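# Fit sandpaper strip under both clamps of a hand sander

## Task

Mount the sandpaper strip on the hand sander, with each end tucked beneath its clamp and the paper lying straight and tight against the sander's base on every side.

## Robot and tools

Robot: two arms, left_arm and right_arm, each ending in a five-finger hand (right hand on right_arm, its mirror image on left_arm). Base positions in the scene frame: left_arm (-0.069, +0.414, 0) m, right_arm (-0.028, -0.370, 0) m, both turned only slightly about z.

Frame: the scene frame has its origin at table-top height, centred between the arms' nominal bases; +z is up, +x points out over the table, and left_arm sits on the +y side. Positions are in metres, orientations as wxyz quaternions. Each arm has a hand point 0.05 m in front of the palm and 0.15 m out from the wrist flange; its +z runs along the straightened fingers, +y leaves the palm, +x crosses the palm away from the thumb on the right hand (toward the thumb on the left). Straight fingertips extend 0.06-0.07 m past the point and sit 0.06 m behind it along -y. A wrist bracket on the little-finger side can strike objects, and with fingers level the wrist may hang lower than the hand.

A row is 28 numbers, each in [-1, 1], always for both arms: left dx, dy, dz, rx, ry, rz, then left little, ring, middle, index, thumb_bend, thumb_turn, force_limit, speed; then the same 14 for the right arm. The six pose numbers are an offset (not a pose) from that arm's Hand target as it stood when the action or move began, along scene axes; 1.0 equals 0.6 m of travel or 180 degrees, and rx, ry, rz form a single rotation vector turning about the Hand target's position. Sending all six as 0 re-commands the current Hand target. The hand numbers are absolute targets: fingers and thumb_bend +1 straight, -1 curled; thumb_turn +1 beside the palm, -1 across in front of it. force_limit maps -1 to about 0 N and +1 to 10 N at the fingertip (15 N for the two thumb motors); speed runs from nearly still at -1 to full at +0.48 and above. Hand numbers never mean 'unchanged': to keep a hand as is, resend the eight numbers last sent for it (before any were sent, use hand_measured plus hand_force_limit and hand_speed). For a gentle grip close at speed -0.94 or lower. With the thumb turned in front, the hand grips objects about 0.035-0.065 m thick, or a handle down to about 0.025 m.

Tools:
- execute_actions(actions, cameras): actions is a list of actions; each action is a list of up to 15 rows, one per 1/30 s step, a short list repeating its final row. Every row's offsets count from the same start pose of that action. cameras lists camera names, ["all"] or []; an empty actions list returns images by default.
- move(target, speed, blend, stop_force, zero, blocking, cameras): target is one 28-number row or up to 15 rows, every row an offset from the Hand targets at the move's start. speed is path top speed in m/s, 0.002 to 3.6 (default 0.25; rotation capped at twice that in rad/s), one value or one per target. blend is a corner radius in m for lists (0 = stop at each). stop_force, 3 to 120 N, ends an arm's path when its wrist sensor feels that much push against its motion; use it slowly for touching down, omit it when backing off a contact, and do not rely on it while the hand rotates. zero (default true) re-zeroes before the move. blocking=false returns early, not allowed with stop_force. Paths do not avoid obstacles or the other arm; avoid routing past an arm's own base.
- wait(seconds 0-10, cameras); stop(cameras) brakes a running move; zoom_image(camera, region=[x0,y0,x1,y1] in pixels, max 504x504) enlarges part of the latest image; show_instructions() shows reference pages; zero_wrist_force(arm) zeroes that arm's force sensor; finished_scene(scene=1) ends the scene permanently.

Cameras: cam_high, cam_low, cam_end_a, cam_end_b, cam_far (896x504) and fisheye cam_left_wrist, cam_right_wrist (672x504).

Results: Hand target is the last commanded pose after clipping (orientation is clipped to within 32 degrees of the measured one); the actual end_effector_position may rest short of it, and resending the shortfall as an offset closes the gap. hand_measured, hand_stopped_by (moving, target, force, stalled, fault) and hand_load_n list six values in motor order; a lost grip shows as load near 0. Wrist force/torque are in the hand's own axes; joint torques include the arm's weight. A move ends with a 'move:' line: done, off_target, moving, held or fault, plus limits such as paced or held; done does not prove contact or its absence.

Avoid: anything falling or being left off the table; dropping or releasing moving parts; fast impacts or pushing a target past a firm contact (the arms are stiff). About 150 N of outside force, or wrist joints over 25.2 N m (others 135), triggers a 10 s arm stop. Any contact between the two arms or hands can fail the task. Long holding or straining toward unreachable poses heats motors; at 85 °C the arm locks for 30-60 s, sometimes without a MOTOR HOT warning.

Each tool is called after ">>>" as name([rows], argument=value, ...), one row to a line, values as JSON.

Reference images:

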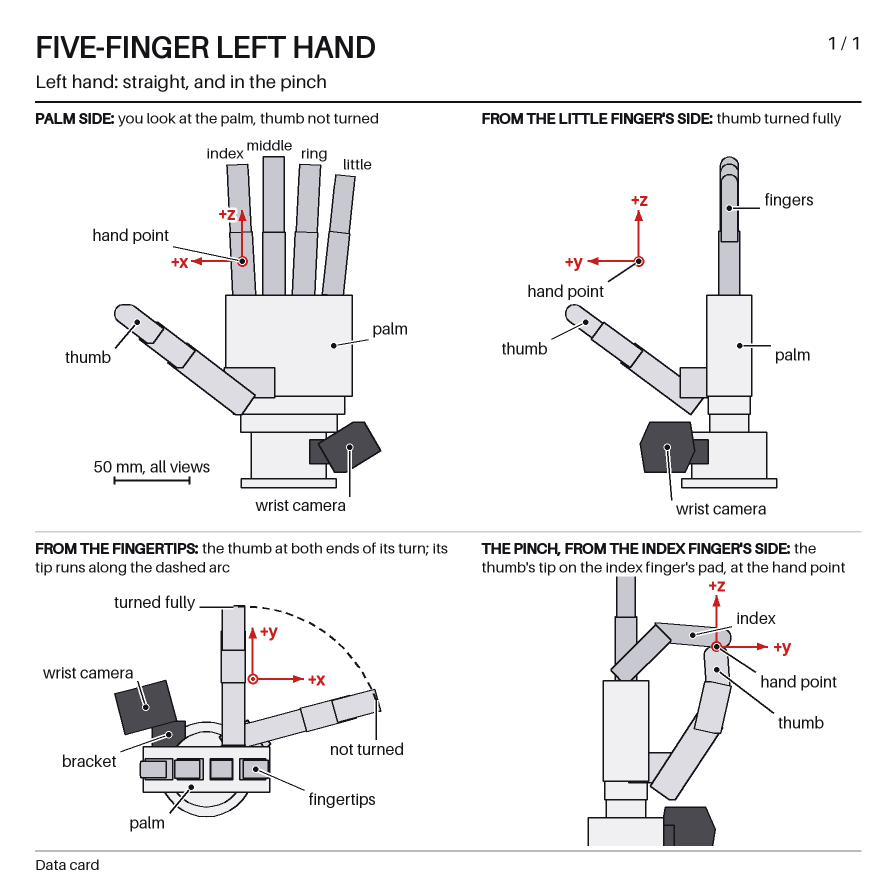

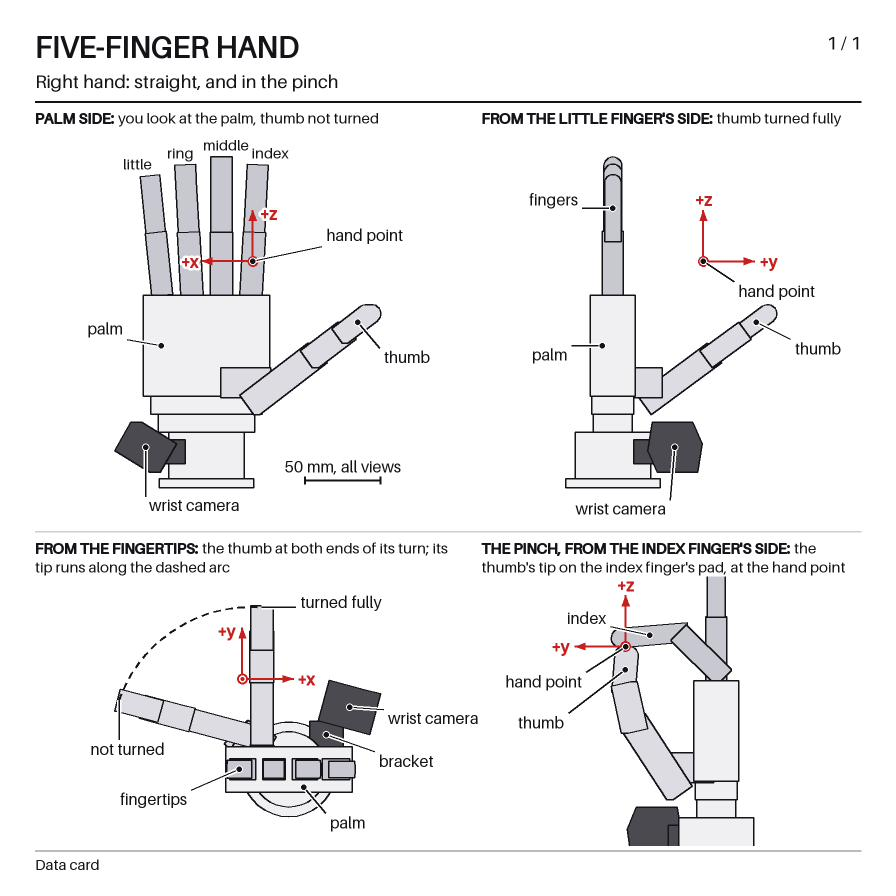

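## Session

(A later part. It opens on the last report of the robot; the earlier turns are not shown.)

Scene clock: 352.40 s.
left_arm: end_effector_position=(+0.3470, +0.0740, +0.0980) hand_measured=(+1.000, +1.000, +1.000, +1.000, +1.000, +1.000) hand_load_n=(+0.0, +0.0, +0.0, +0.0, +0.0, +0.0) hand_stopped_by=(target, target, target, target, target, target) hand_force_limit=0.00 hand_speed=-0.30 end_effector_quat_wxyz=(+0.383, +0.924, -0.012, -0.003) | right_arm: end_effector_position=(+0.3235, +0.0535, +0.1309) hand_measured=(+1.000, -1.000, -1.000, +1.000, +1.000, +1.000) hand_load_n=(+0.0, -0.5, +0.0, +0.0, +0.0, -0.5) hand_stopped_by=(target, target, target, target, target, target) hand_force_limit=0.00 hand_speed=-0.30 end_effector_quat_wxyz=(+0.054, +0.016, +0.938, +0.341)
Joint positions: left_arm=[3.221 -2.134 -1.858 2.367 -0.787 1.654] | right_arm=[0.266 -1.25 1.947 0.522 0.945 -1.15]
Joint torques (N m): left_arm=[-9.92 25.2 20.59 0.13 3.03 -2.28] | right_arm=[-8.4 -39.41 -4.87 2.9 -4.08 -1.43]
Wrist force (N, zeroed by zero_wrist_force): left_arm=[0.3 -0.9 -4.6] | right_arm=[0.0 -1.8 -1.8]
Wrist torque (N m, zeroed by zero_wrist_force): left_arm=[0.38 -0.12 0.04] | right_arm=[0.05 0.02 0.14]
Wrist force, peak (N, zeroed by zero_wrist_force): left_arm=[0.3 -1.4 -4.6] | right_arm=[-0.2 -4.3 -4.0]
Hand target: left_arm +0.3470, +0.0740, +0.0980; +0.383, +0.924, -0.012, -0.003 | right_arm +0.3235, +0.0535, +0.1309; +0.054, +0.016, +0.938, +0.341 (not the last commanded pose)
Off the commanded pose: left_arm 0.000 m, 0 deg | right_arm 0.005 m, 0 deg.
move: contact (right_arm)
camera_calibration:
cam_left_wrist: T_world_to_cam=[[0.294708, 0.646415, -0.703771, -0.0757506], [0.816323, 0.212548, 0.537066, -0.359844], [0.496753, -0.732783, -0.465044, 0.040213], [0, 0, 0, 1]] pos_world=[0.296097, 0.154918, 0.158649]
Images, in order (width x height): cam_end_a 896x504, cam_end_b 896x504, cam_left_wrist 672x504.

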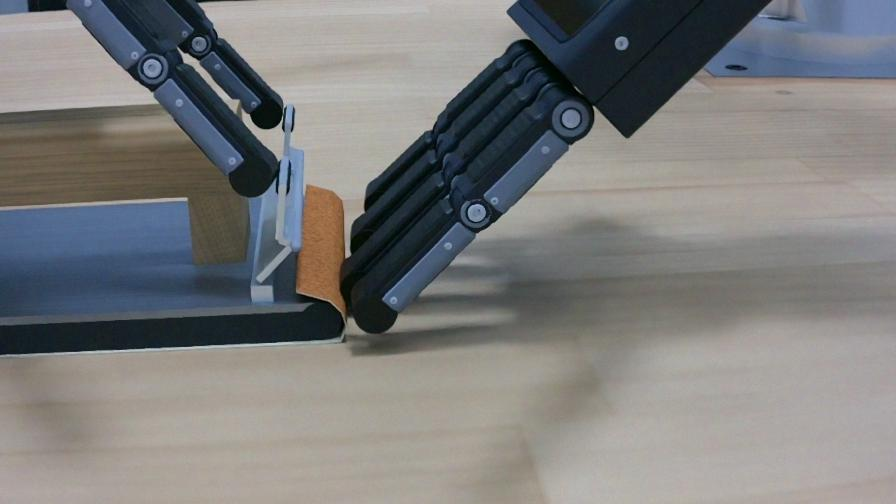

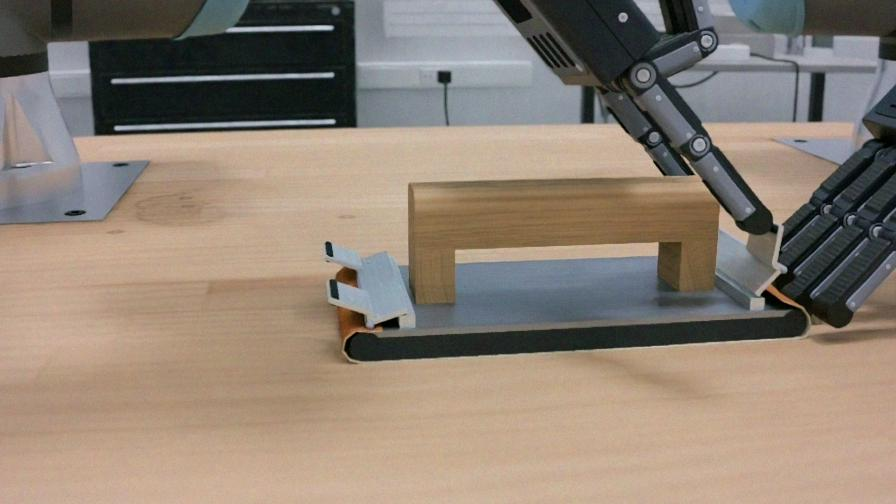

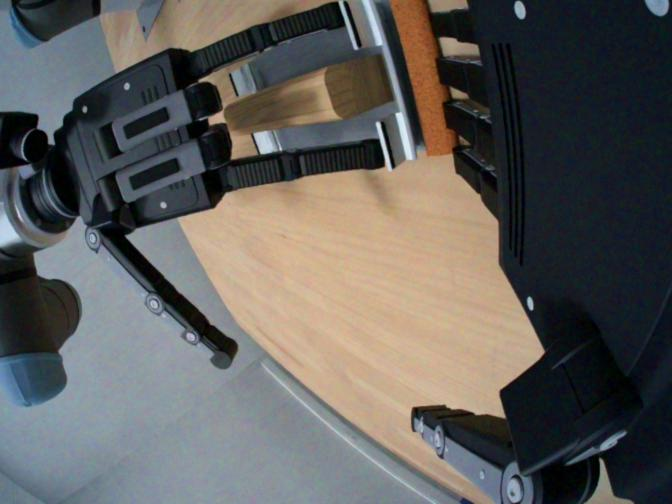

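>>> move([
  [0,-0.0042,0,0,0,0,1,1,1,1,1,1,0,-0.3,0,0,0,0,0,0,1,-1,-1,1,1,1,0,-0.3],
  [0,-0.0042,0,0,0,0,1,1,1,1,1,1,0,-0.3,0,0.02,-0.007,0,0,0,1,-1,-1,1,1,1,0,-0.3],
], speed=0.02, stop_force=9, cameras=["cam_end_a","cam_end_b","cam_left_wrist"])

>>> zoom_image(camera="cam_end_a", region=[170, 80, 450, 370])

>>> zoom_image(camera="cam_left_wrist", region=[260, 0, 520, 210])

Scene clock: 359.23 s.
left_arm: end_effector_position=(+0.3469, +0.0714, +0.0980) hand_measured=(+1.000, +1.000, +1.000, +1.000, +1.000, +1.000) hand_load_n=(+0.0, +0.0, +0.0, +0.0, -0.5, +0.0) hand_stopped_by=(target, target, target, target, target, target) hand_force_limit=0.00 hand_speed=-0.30 end_effector_quat_wxyz=(+0.383, +0.924, -0.012, -0.003) | right_arm: end_effector_position=(+0.3235, +0.0655, +0.1267) hand_measured=(+1.000, -1.000, -1.000, +1.000, +1.000, +1.000) hand_load_n=(+0.0, +0.0, +0.0, +0.0, +0.0, +0.0) hand_stopped_by=(target, target, target, target, target, target) hand_force_limit=0.00 hand_speed=-0.30 end_effector_quat_wxyz=(+0.054, +0.016, +0.938, +0.341)
Joint positions: left_arm=[3.214 -2.135 -1.856 2.371 -0.787 1.645] | right_arm=[0.299 -1.233 1.929 0.501 0.957 -1.112]
Joint torques (N m): left_arm=[-0.79 33.82 20.55 -0.92 -0.28 -2.26] | right_arm=[10.57 -16.17 -24.08 -0.2 1.72 1.29]
Wrist force (N, zeroed by zero_wrist_force): left_arm=[0.0 0.0 -0.4] | right_arm=[-0.2 -0.2 -0.2]
Wrist torque (N m, zeroed by zero_wrist_force): left_arm=[0.06 -0.02 0.01] | right_arm=[-0.04 0.05 -0.02]
Wrist force, peak (N, zeroed by zero_wrist_force): left_arm=[0.2 -4.3 -8.7] | right_arm=[0.0 -5.7 -3.1]
Hand target: left_arm +0.3470, +0.0714, +0.0980; +0.383, +0.924, -0.012, -0.003 | right_arm +0.3235, +0.0655, +0.1267; +0.054, +0.016, +0.938, +0.341
Off the commanded pose: left_arm 0.000 m, 0 deg | right_arm 0.000 m, 0 deg.
move: done
camera_calibration:
cam_left_wrist: T_world_to_cam=[[0.29465, 0.6464, -0.70381, -0.0741094], [0.816344, 0.212594, 0.537016, -0.359317], [0.496752, -0.732783, -0.465044, 0.0383811], [0, 0, 0, 1]] pos_world=[0.296097, 0.152418, 0.158649]
Images, in order (width x height): cam_end_a 896x504, cam_end_b 896x504, cam_left_wrist 672x504.

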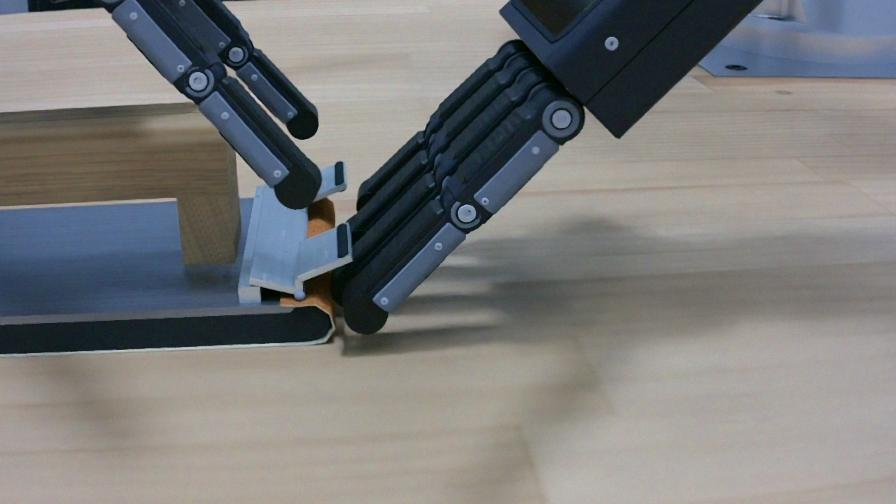

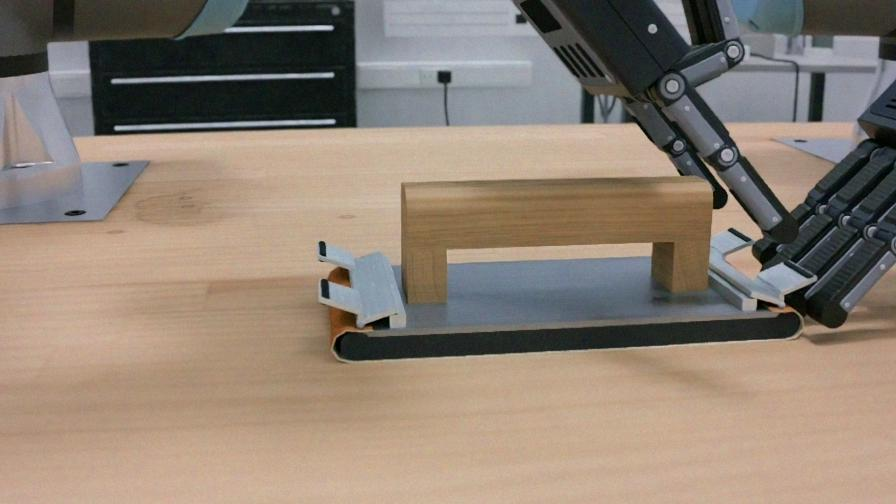

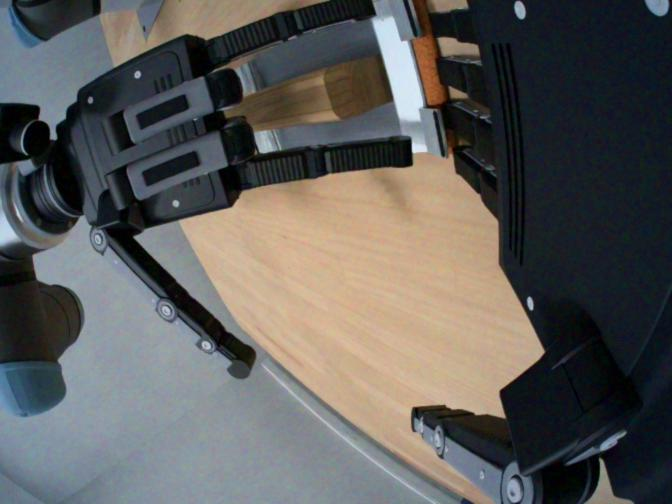

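Scaled by 1.738 from the camera's 896x504 image, which has a finer 1280x720 frame.

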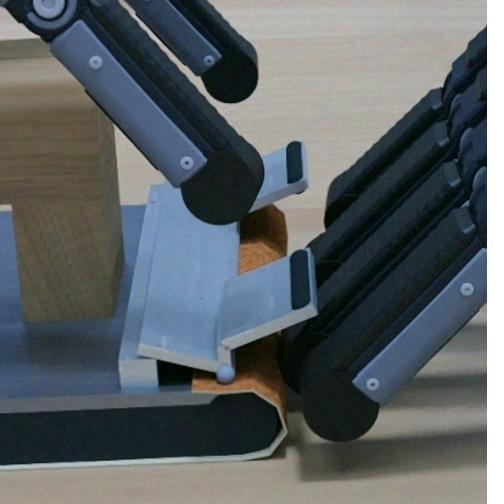

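Scaled by 1.938 from the camera's 672x504 image, which has a finer 960x720 frame.

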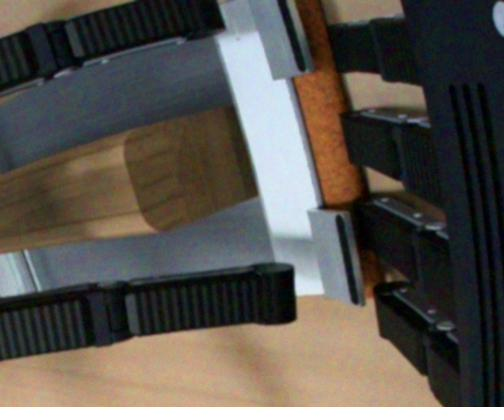

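>>> move([
  [0,0,0,0,0,0,1,1,1,1,1,1,0,-0.3,0,-0.05,0.06,0,0,0,1,-1,-1,1,1,1,0,-0.3],
  [0,0.0333,0,0,0,0,1,1,1,1,1,1,0,-0.3,0,-0.2,0.1222,0,0,0,1,-1,-1,1,1,1,0,-0.3],
], speed=0.15, blend=[0.01,0], cameras=["cam_end_a","cam_end_b","cam_left_wrist","cam_right_wrist","cam_far"])

>>> zoom_image(camera="cam_end_a", region=[200, 120, 400, 370])

>>> zoom_image(camera="cam_end_b", region=[300, 220, 440, 380])

>>> zoom_image(camera="cam_end_b", region=[690, 210, 850, 370])

>>> zoom_image(camera="cam_left_wrist", region=[200, 0, 480, 210])

Scene clock: 367.07 s.
left_arm: end_effector_position=(+0.3470, +0.0914, +0.0980) hand_measured=(+1.000, +1.000, +1.000, +1.000, +1.000, +1.000) hand_load_n=(+0.0, +0.0, +0.0, +0.0, +0.0, +0.0) hand_stopped_by=(target, target, target, target, target, target) hand_force_limit=0.00 hand_speed=-0.30 end_effector_quat_wxyz=(+0.383, +0.924, -0.012, -0.003) | right_arm: end_effector_position=(+0.3235, -0.0545, +0.2000) hand_measured=(+1.000, -1.000, -1.000, +1.000, +1.000, +1.000) hand_load_n=(+0.0, +0.0, +0.0, +0.0, +0.0, +0.0) hand_stopped_by=(target, target, target, target, target, target) hand_force_limit=0.00 hand_speed=-0.30 end_effector_quat_wxyz=(+0.054, +0.016, +0.938, +0.341)
Joint positions: left_arm=[3.266 -2.134 -1.876 2.34 -0.791 1.718] | right_arm=[-0.08 -1.424 2.036 0.873 0.869 -1.579]
Joint torques (N m): left_arm=[9.28 33.7 0.11 -5.43 -0.87 2.78] | right_arm=[-7.92 -32.56 -5.69 3.41 -3.83 -1.78]
Wrist force (N, zeroed by zero_wrist_force): left_arm=[-0.2 0.2 0.0] | right_arm=[-0.2 0.1 -0.1]
Wrist torque (N m, zeroed by zero_wrist_force): left_arm=[0.05 0.00 -0.13] | right_arm=[0.04 0.01 0.20]
Wrist force, peak (N, zeroed by zero_wrist_force): left_arm=[-0.3 0.3 -0.4] | right_arm=[-0.2 -0.7 -0.7]
Hand target: left_arm +0.3470, +0.0914, +0.0980; +0.383, +0.924, -0.012, -0.003 | right_arm +0.3235, -0.0545, +0.2000; +0.054, +0.016, +0.938, +0.341
Off the commanded pose: left_arm 0.000 m, 0 deg | right_arm 0.000 m, 0 deg.
move: done
camera_calibration:
cam_left_wrist: T_world_to_cam=[[0.294732, 0.646422, -0.703756, -0.087003], [0.816315, 0.212529, 0.537086, -0.363614], [0.496753, -0.732783, -0.465044, 0.0530831], [0, 0, 0, 1]] pos_world=[0.296097, 0.172418, 0.158749]
cam_right_wrist: T_world_to_cam=[[-0.248709, 0.758106, 0.602842, 0.00411761], [0.782698, -0.209324, 0.586146, -0.378386], [0.570551, 0.617623, -0.541307, 0.0728198], [0, 0, 0, 1]] pos_world=[0.255639, -0.127302, 0.258726]
Images, in order (width x height): cam_end_a 896x504, cam_end_b 896x504, cam_far 896x504, cam_left_wrist 672x504, cam_right_wrist 672x504.

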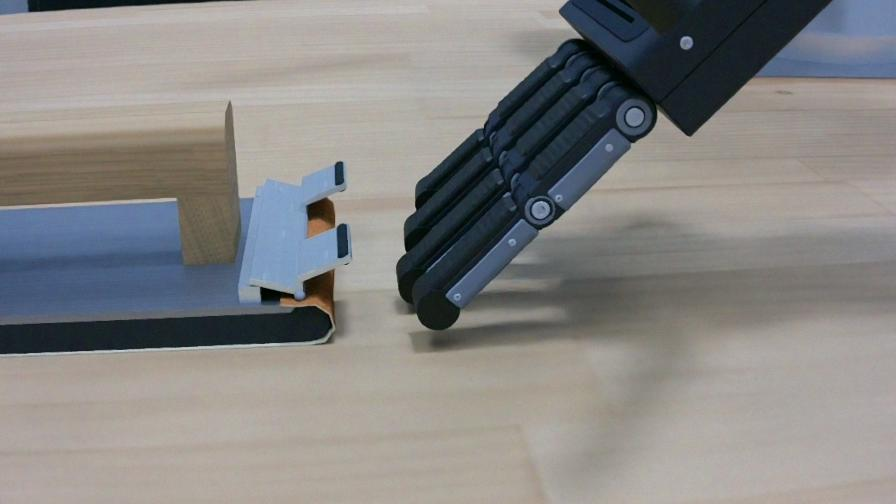

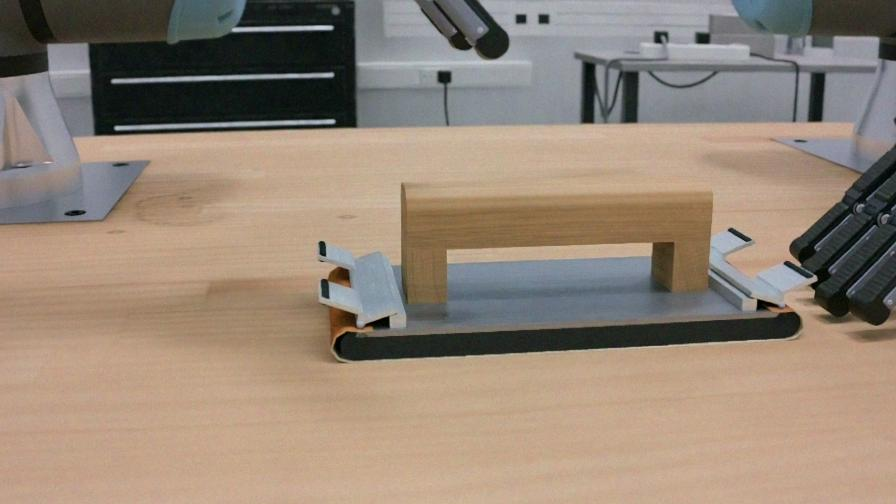

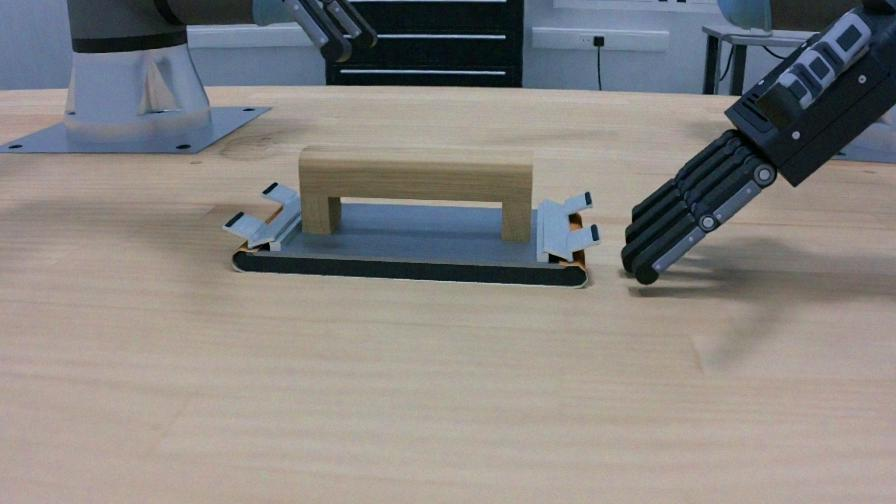

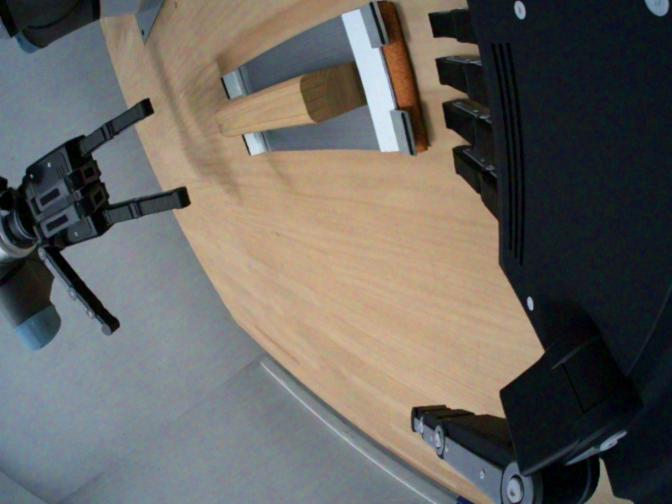

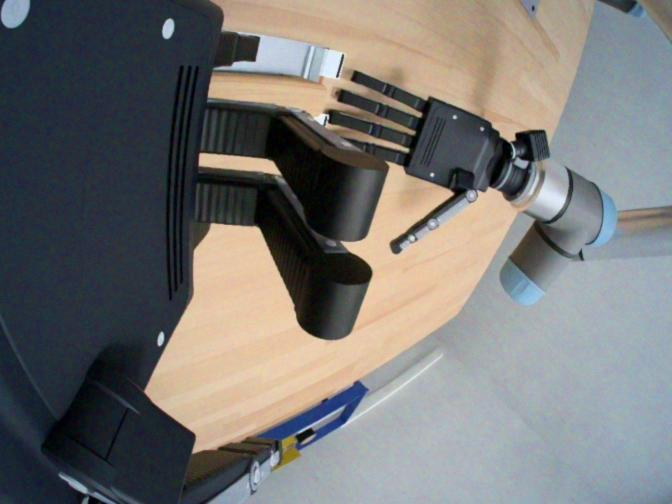

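Scaled by 2.016 from the camera's 896x504 image, which has a finer 1280x720 frame.

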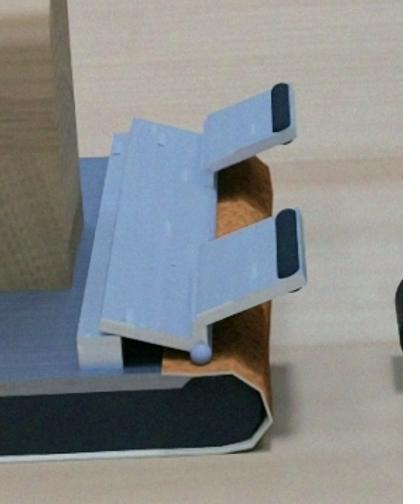

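Scaled by 3.150 from the camera's 896x504 image, which has a finer 1280x720 frame.

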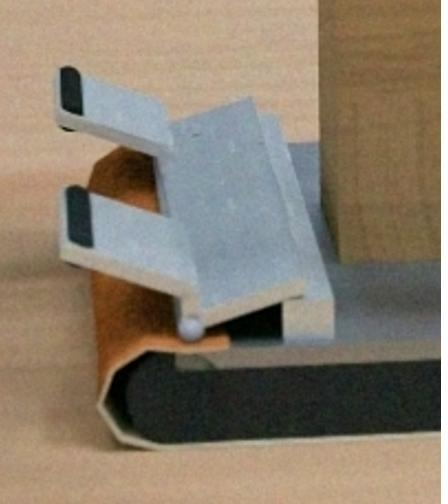

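Scaled by 3.150 from the camera's 896x504 image, which has a finer 1280x720 frame.

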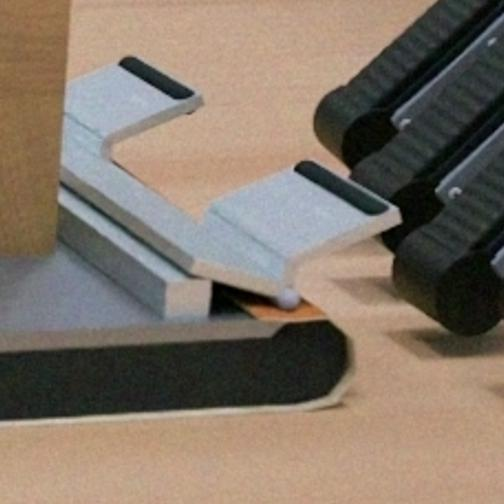

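Scaled by 1.800 from the camera's 672x504 image, which has a finer 960x720 frame.

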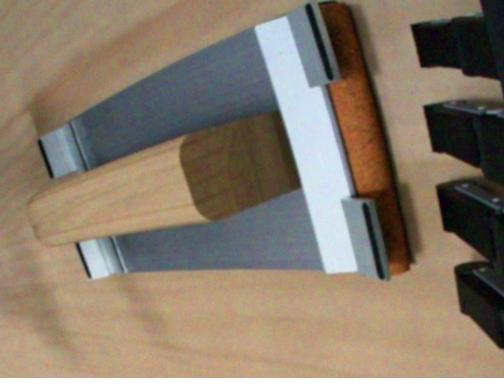

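>>> move([
  [0,0,0,0,0,0,1,1,1,1,1,1,0,-0.3,0.0275,-0.1925,0,0.0278,0.0267,0.0244,1,1,1,1,1,1,0,-0.3],
  [0,0,0,0,0,0,1,1,1,1,1,1,0,-0.3,0.0275,-0.1925,-0.1167,0.0278,0.0267,0.0244,1,1,1,1,1,1,0,-0.3],
], speed=0.2, blend=[0.02,0], cameras=["cam_end_b","cam_right_wrist"])

>>> zoom_image(camera="cam_right_wrist", region=[180, 0, 420, 220])

Scene clock: 374.63 s.
left_arm: end_effector_position=(+0.3470, +0.0914, +0.0980) hand_measured=(+1.000, +1.000, +1.000, +1.000, +1.000, +1.000) hand_load_n=(+0.0, +0.0, +0.0, +0.0, +0.0, +0.0) hand_stopped_by=(target, target, target, target, target, target) hand_force_limit=0.00 hand_speed=-0.30 end_effector_quat_wxyz=(+0.383, +0.924, -0.012, -0.003) | right_arm: end_effector_position=(+0.3399, -0.1700, +0.1300) hand_measured=(+1.000, +1.000, +1.000, +1.000, +1.000, +1.000) hand_load_n=(+0.0, -0.5, +0.0, +0.0, +0.0, +0.0) hand_stopped_by=(target, target, target, target, target, target) hand_force_limit=0.00 hand_speed=-0.30 end_effector_quat_wxyz=(+0.001, -0.003, +0.924, +0.383)
Joint positions: left_arm=[3.266 -2.134 -1.876 2.34 -0.791 1.718] | right_arm=[-0.468 -1.132 2.103 1.021 0.886 -2.192]
Joint torques (N m): left_arm=[9.21 27.08 0.65 -5.42 -0.85 2.81] | right_arm=[11.15 -16.49 -18.74 0.76 -3.75 1.27]
Wrist force (N, zeroed by zero_wrist_force): left_arm=[0.1 0.2 -0.4] | right_arm=[-0.5 -0.4 -0.5]
Wrist torque (N m, zeroed by zero_wrist_force): left_arm=[0.07 -0.06 -0.11] | right_arm=[-0.01 0.09 -0.03]
Wrist force, peak (N, zeroed by zero_wrist_force): left_arm=[0.0 0.2 -0.6] | right_arm=[-0.5 -1.4 0.6]
Hand target: left_arm +0.3470, +0.0914, +0.0980; +0.383, +0.924, -0.012, -0.003 | right_arm +0.3400, -0.1700, +0.1300; +0.001, -0.003, +0.924, +0.383
Off the commanded pose: left_arm 0.000 m, 0 deg | right_arm 0.000 m, 0 deg.
move: done
camera_calibration:
cam_right_wrist: T_world_to_cam=[[-0.249779, 0.682489, 0.686891, 0.114501], [0.843844, -0.194494, 0.5001, -0.381454], [0.474908, 0.704543, -0.527334, 0.142349], [0, 0, 0, 1]] pos_world=[0.282885, -0.252627, 0.187181]
Images, in order (width x height): cam_end_b 896x504, cam_right_wrist 672x504.

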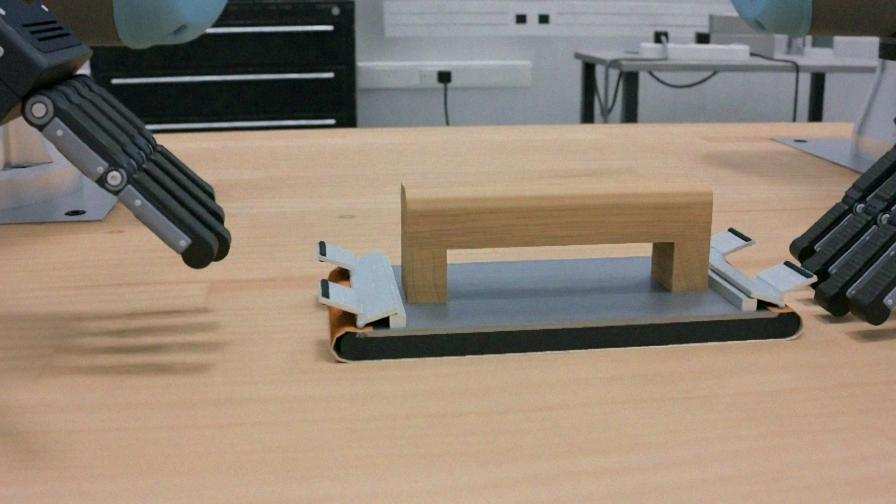

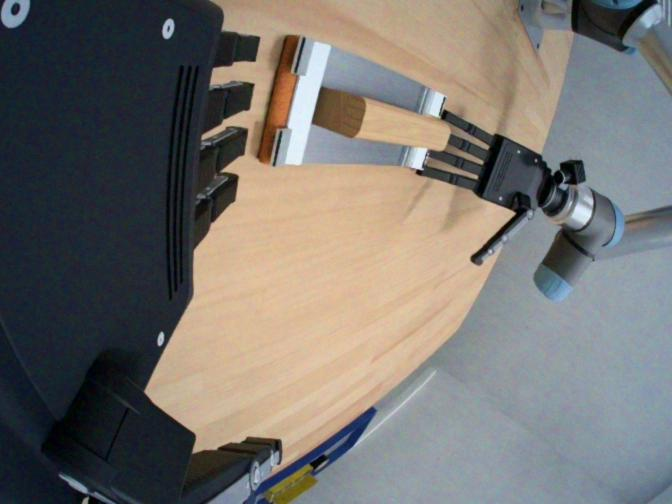

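Scaled by 2.100 from the camera's 672x504 image, which has a finer 960x720 frame.

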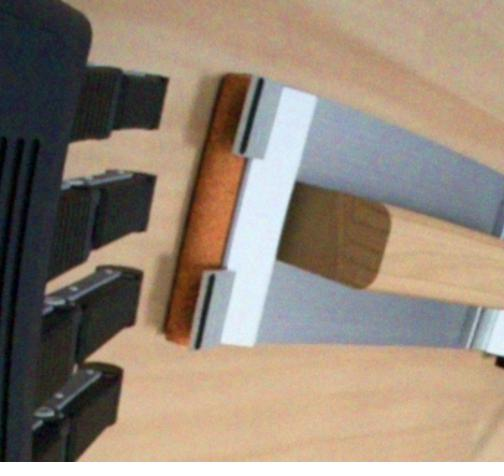

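>>> zero_wrist_force(arm="right_arm")

>>> zero_wrist_force(arm="left_arm")

>>> move([
  [0,-0.022,0,0,0,0,1,1,1,1,1,1,0,-0.3,-0.005,0.0408,-0.0583,0,0,0.003,1,1,1,1,1,1,0,-0.3],
], speed=0.06, stop_force=4, cameras=["cam_end_b","cam_right_wrist"])

>>> zoom_image(camera="cam_end_b", region=[240, 220, 440, 380])

Wrist force sensor zeroed.

Wrist force sensor zeroed.

Scene clock: 388.10 s.
left_arm: end_effector_position=(+0.3470, +0.0782, +0.0980) hand_measured=(+1.000, +1.000, +1.000, +1.000, +1.000, +1.000) hand_load_n=(+0.0, +0.0, +0.0, +0.0, +0.0, +0.5) hand_stopped_by=(target, target, target, target, target, target) hand_force_limit=0.00 hand_speed=-0.30 end_effector_quat_wxyz=(+0.383, +0.924, -0.012, -0.003) | right_arm: end_effector_position=(+0.3370, -0.1455, +0.0950) hand_measured=(+1.000, +1.000, +1.000, +1.000, +1.000, +1.000) hand_load_n=(+0.0, +0.0, +0.0, +0.0, +0.0, +0.0) hand_stopped_by=(target, target, target, target, target, target) hand_force_limit=0.00 hand_speed=-0.30 end_effector_quat_wxyz=(-0.001, -0.007, +0.924, +0.383)
Joint positions: left_arm=[3.232 -2.134 -1.863 2.36 -0.788 1.67] | right_arm=[-0.398 -1.06 2.112 0.893 0.862 -2.119]
Joint torques (N m): left_arm=[-7.83 26.85 21.01 0.03 2.9 -2.28] | right_arm=[10.35 -16.74 -16.5 0.75 -3.82 1.32]
Wrist force (N, zeroed by zero_wrist_force): left_arm=[-0.2 0.0 0.2] | right_arm=[0.2 0.3 0.4]
Wrist torque (N m, zeroed by zero_wrist_force): left_arm=[-0.02 0.04 0.11] | right_arm=[0.03 -0.05 0.03]
Wrist force, peak (N, zeroed by zero_wrist_force): left_arm=[-0.2 -0.5 0.5] | right_arm=[0.2 0.3 1.0]
Hand target: left_arm +0.3470, +0.0782, +0.0980; +0.383, +0.924, -0.012, -0.003 | right_arm +0.3370, -0.1455, +0.0950; -0.001, -0.007, +0.924, +0.383
Off the commanded pose: left_arm 0.000 m, 0 deg | right_arm 0.000 m, 0 deg.
move: done
camera_calibration:
cam_right_wrist: T_world_to_cam=[[-0.256298, 0.680143, 0.686817, 0.122993], [0.84559, -0.18647, 0.500206, -0.356136], [0.468282, 0.708967, -0.52733, 0.110963], [0, 0, 0, 1]] pos_world=[0.280706, -0.228731, 0.152181]
Images, in order (width x height): cam_end_b 896x504, cam_right_wrist 672x504.

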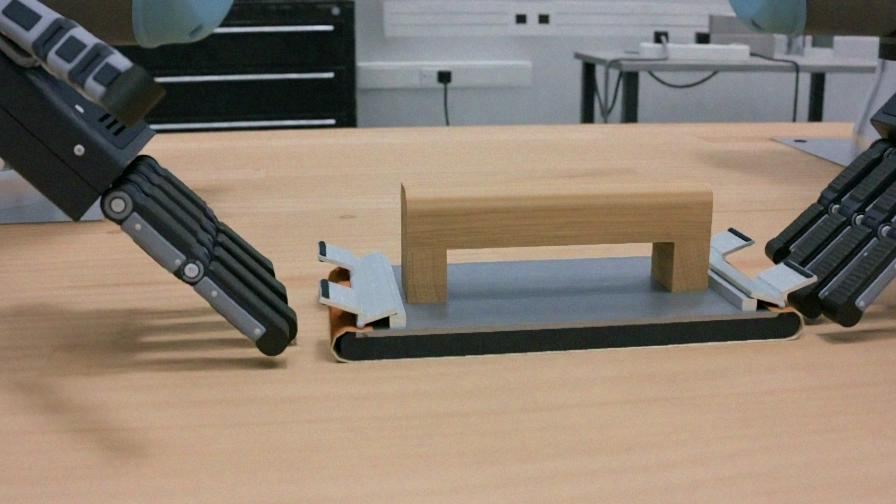

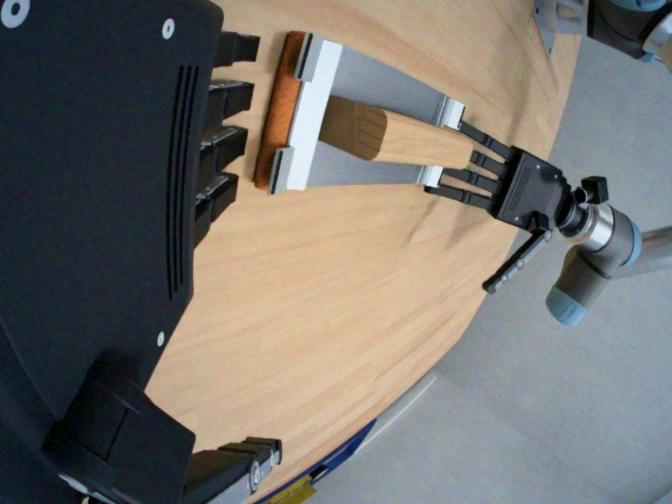

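Scaled by 2.520 from the camera's 896x504 image, which has a finer 1280x720 frame.

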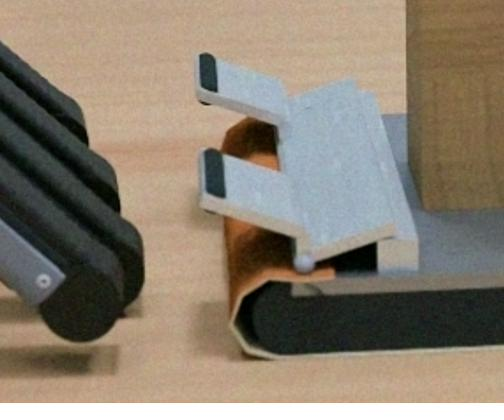

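>>> move([
  [0,-0.0117,0,0,0,0,1,1,1,1,1,1,0,-0.3,0,0.02,0,0,0,0,1,1,1,1,1,1,0,-0.3],
], speed=0.015, stop_force=3, cameras=["cam_end_b","cam_right_wrist","cam_end_a"])

>>> zoom_image(camera="cam_end_b", region=[240, 220, 440, 380])

>>> zoom_image(camera="cam_end_a", region=[200, 120, 440, 370])

Scene clock: 392.57 s.
left_arm: end_effector_position=(+0.3470, +0.0712, +0.0980) hand_measured=(+1.000, +1.000, +1.000, +1.000, +1.000, +1.000) hand_load_n=(+0.0, +0.0, +0.5, +0.0, -0.5, +0.0) hand_stopped_by=(target, target, target, target, target, target) hand_force_limit=0.00 hand_speed=-0.30 end_effector_quat_wxyz=(+0.383, +0.924, -0.012, -0.003) | right_arm: end_effector_position=(+0.3370, -0.1335, +0.0950) hand_measured=(+1.000, +1.000, +1.000, +1.000, +1.000, +1.000) hand_load_n=(+0.0, +0.0, +0.0, +0.0, +0.0, +0.0) hand_stopped_by=(target, target, target, target, target, target) hand_force_limit=0.00 hand_speed=-0.30 end_effector_quat_wxyz=(-0.001, -0.007, +0.924, +0.383)
Joint positions: left_arm=[3.213 -2.135 -1.855 2.371 -0.787 1.644] | right_arm=[-0.362 -1.065 2.108 0.873 0.85 -2.075]
Joint torques (N m): left_arm=[-7.94 27.37 20.44 -0.07 3 -2.26] | right_arm=[10.58 -39.54 -16.1 0.82 -3.98 1.42]
Wrist force (N, zeroed by zero_wrist_force): left_arm=[-0.1 -0.6 -0.4] | right_arm=[0.0 0.3 0.4]
Wrist torque (N m, zeroed by zero_wrist_force): left_arm=[0.04 0.01 0.13] | right_arm=[0.03 -0.02 0.01]
Wrist force, peak (N, zeroed by zero_wrist_force): left_arm=[-0.1 -1.1 0.1] | right_arm=[0.9 0.2 0.5]
Hand target: left_arm +0.3470, +0.0712, +0.0980; +0.383, +0.924, -0.012, -0.003 | right_arm +0.3370, -0.1335, +0.0950; -0.001, -0.007, +0.924, +0.383
Off the commanded pose: left_arm 0.000 m, 0 deg | right_arm 0.000 m, 0 deg.
move: done
camera_calibration:
cam_right_wrist: T_world_to_cam=[[-0.256298, 0.680143, 0.686817, 0.114832], [0.84559, -0.18647, 0.500206, -0.353898], [0.468282, 0.708967, -0.52733, 0.102455], [0, 0, 0, 1]] pos_world=[0.280706, -0.216731, 0.152181]
Images, in order (width x height): cam_end_a 896x504, cam_end_b 896x504, cam_right_wrist 672x504.

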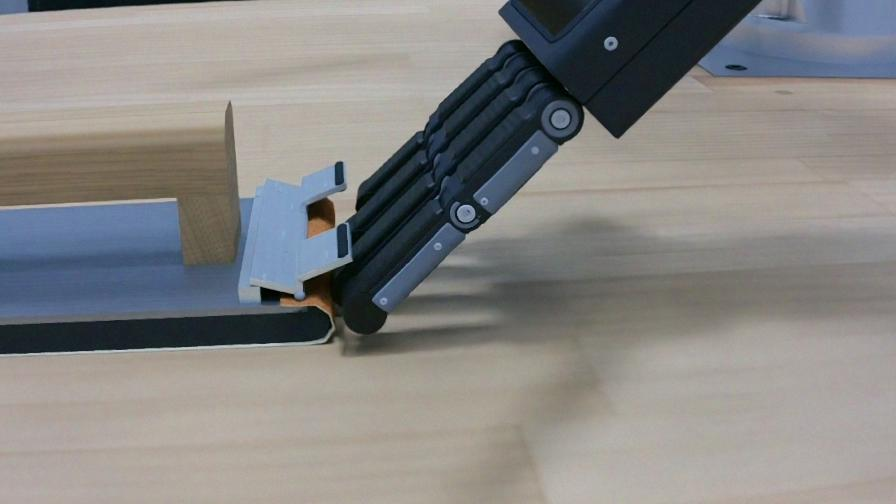

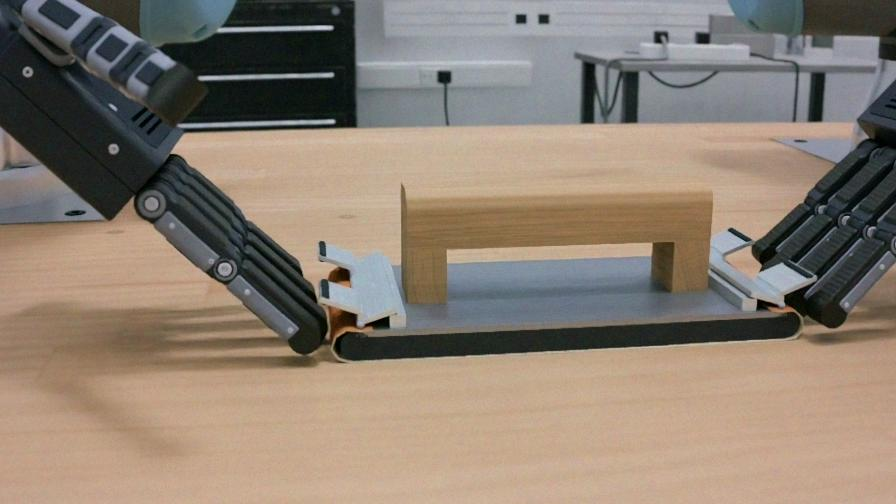

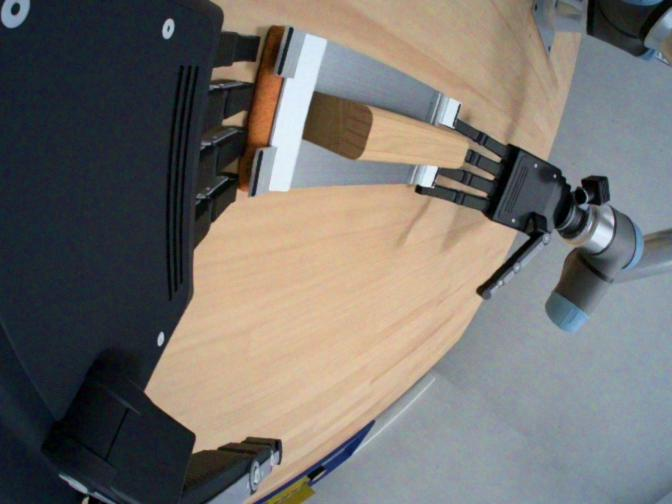

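Scaled by 2.520 from the camera's 896x504 image, which has a finer 1280x720 frame.

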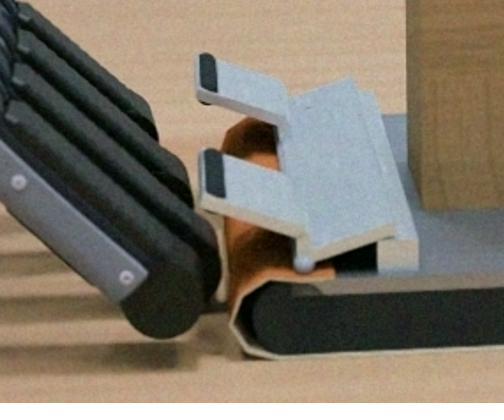

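Scaled by 2.016 from the camera's 896x504 image, which has a finer 1280x720 frame.

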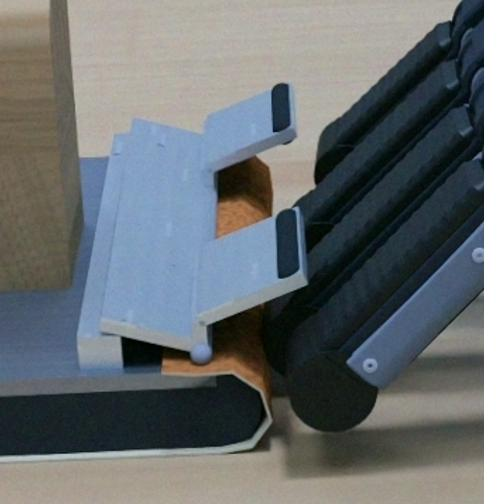

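>>> move([
  [0,0,0,0,0,0,1,1,1,1,1,1,0,-0.3,0,0.0133,0,0,0,0,1,1,1,1,1,1,0,-0.3],
], speed=0.01, stop_force=7, cameras=["cam_end_b","cam_right_wrist","cam_end_a"])

>>> zoom_image(camera="cam_end_b", region=[240, 220, 440, 380])

>>> zoom_image(camera="cam_end_a", region=[200, 120, 440, 370])

Scene clock: 396.60 s.
left_arm: end_effector_position=(+0.3470, +0.0712, +0.0980) hand_measured=(+1.000, +1.000, +1.000, +1.000, +1.000, +1.000) hand_load_n=(+0.0, +0.0, +0.5, +0.0, +0.0, +0.0) hand_stopped_by=(target, target, target, target, target, target) hand_force_limit=0.00 hand_speed=-0.30 end_effector_quat_wxyz=(+0.383, +0.924, -0.012, -0.003) | right_arm: end_effector_position=(+0.3370, -0.1288, +0.0950) hand_measured=(+1.000, +1.000, +1.000, +1.000, +1.000, +1.000) hand_load_n=(+0.0, +0.0, +1.0, +0.0, +0.0, +0.0) hand_stopped_by=(target, target, target, target, target, target) hand_force_limit=0.00 hand_speed=-0.30 end_effector_quat_wxyz=(-0.001, -0.007, +0.924, +0.383)
Joint positions: left_arm=[3.213 -2.135 -1.855 2.371 -0.787 1.644] | right_arm=[-0.348 -1.067 2.106 0.865 0.845 -2.057]
Joint torques (N m): left_arm=[-7.86 28.96 19.96 -0.31 2.98 -2.17] | right_arm=[-7.05 -15.58 1.46 4.27 0.37 -1.51]
Wrist force (N, zeroed by zero_wrist_force): left_arm=[-0.1 -4.8 -3.1] | right_arm=[0.6 -5.6 -3.1]
Wrist torque (N m, zeroed by zero_wrist_force): left_arm=[0.29 -0.01 0.23] | right_arm=[0.28 0.06 0.07]
Wrist force, peak (N, zeroed by zero_wrist_force): left_arm=[-0.4 -5.6 -4.4] | right_arm=[0.3 -7.4 -4.7]
Hand target: left_arm +0.3470, +0.0712, +0.0980; +0.383, +0.924, -0.012, -0.003 | right_arm +0.3370, -0.1288, +0.0950; -0.001, -0.007, +0.924, +0.383 (not the last commanded pose)
Off the commanded pose: left_arm 0.000 m, 0 deg | right_arm 0.003 m, 0 deg.
move: contact (right_arm)
camera_calibration:
cam_right_wrist: T_world_to_cam=[[-0.256298, 0.680143, 0.686817, 0.111704], [0.84559, -0.18647, 0.500206, -0.352972], [0.468282, 0.708967, -0.52733, 0.0990702], [0, 0, 0, 1]] pos_world=[0.280706, -0.212031, 0.152081]
Images, in order (width x height): cam_end_a 896x504, cam_end_b 896x504, cam_right_wrist 672x504.

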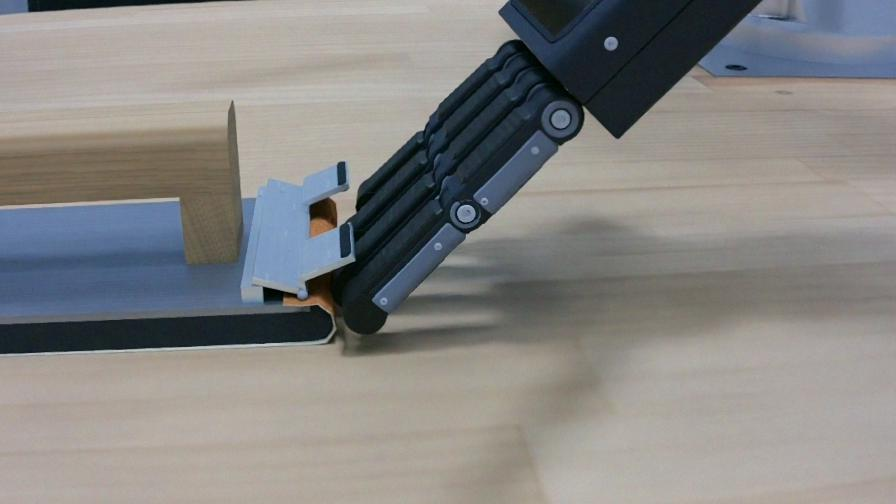

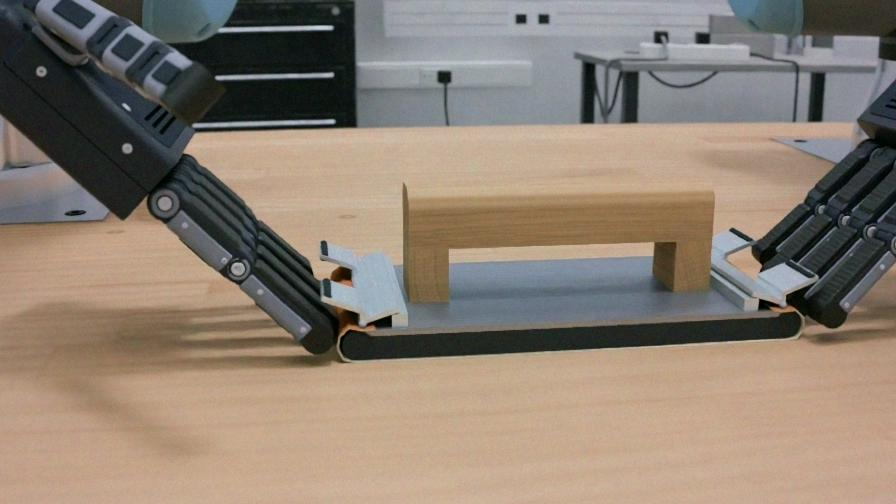

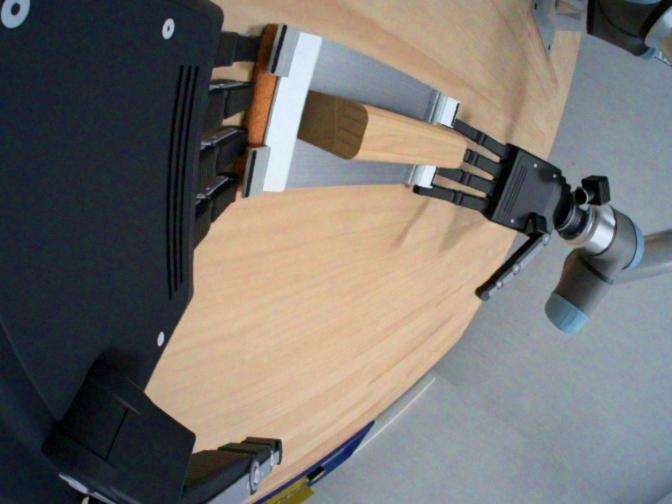

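Scaled by 2.520 from the camera's 896x504 image, which has a finer 1280x720 frame.

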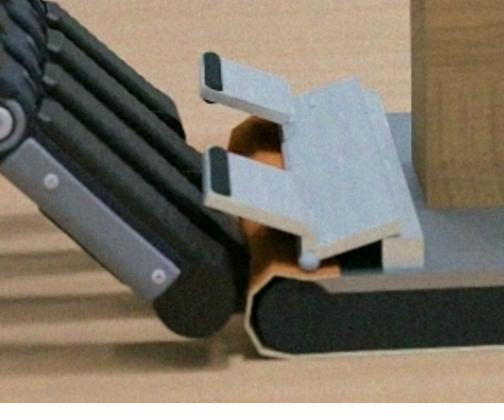

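Scaled by 2.016 from the camera's 896x504 image, which has a finer 1280x720 frame.

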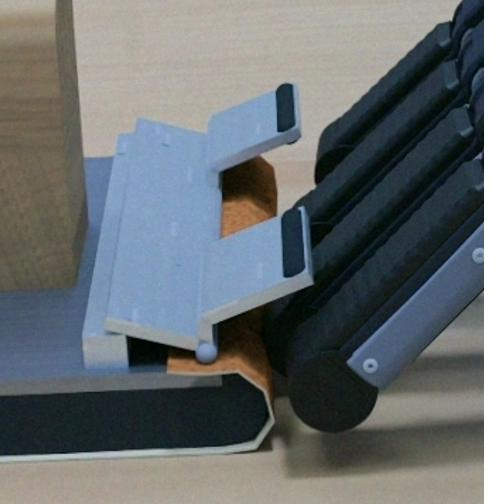

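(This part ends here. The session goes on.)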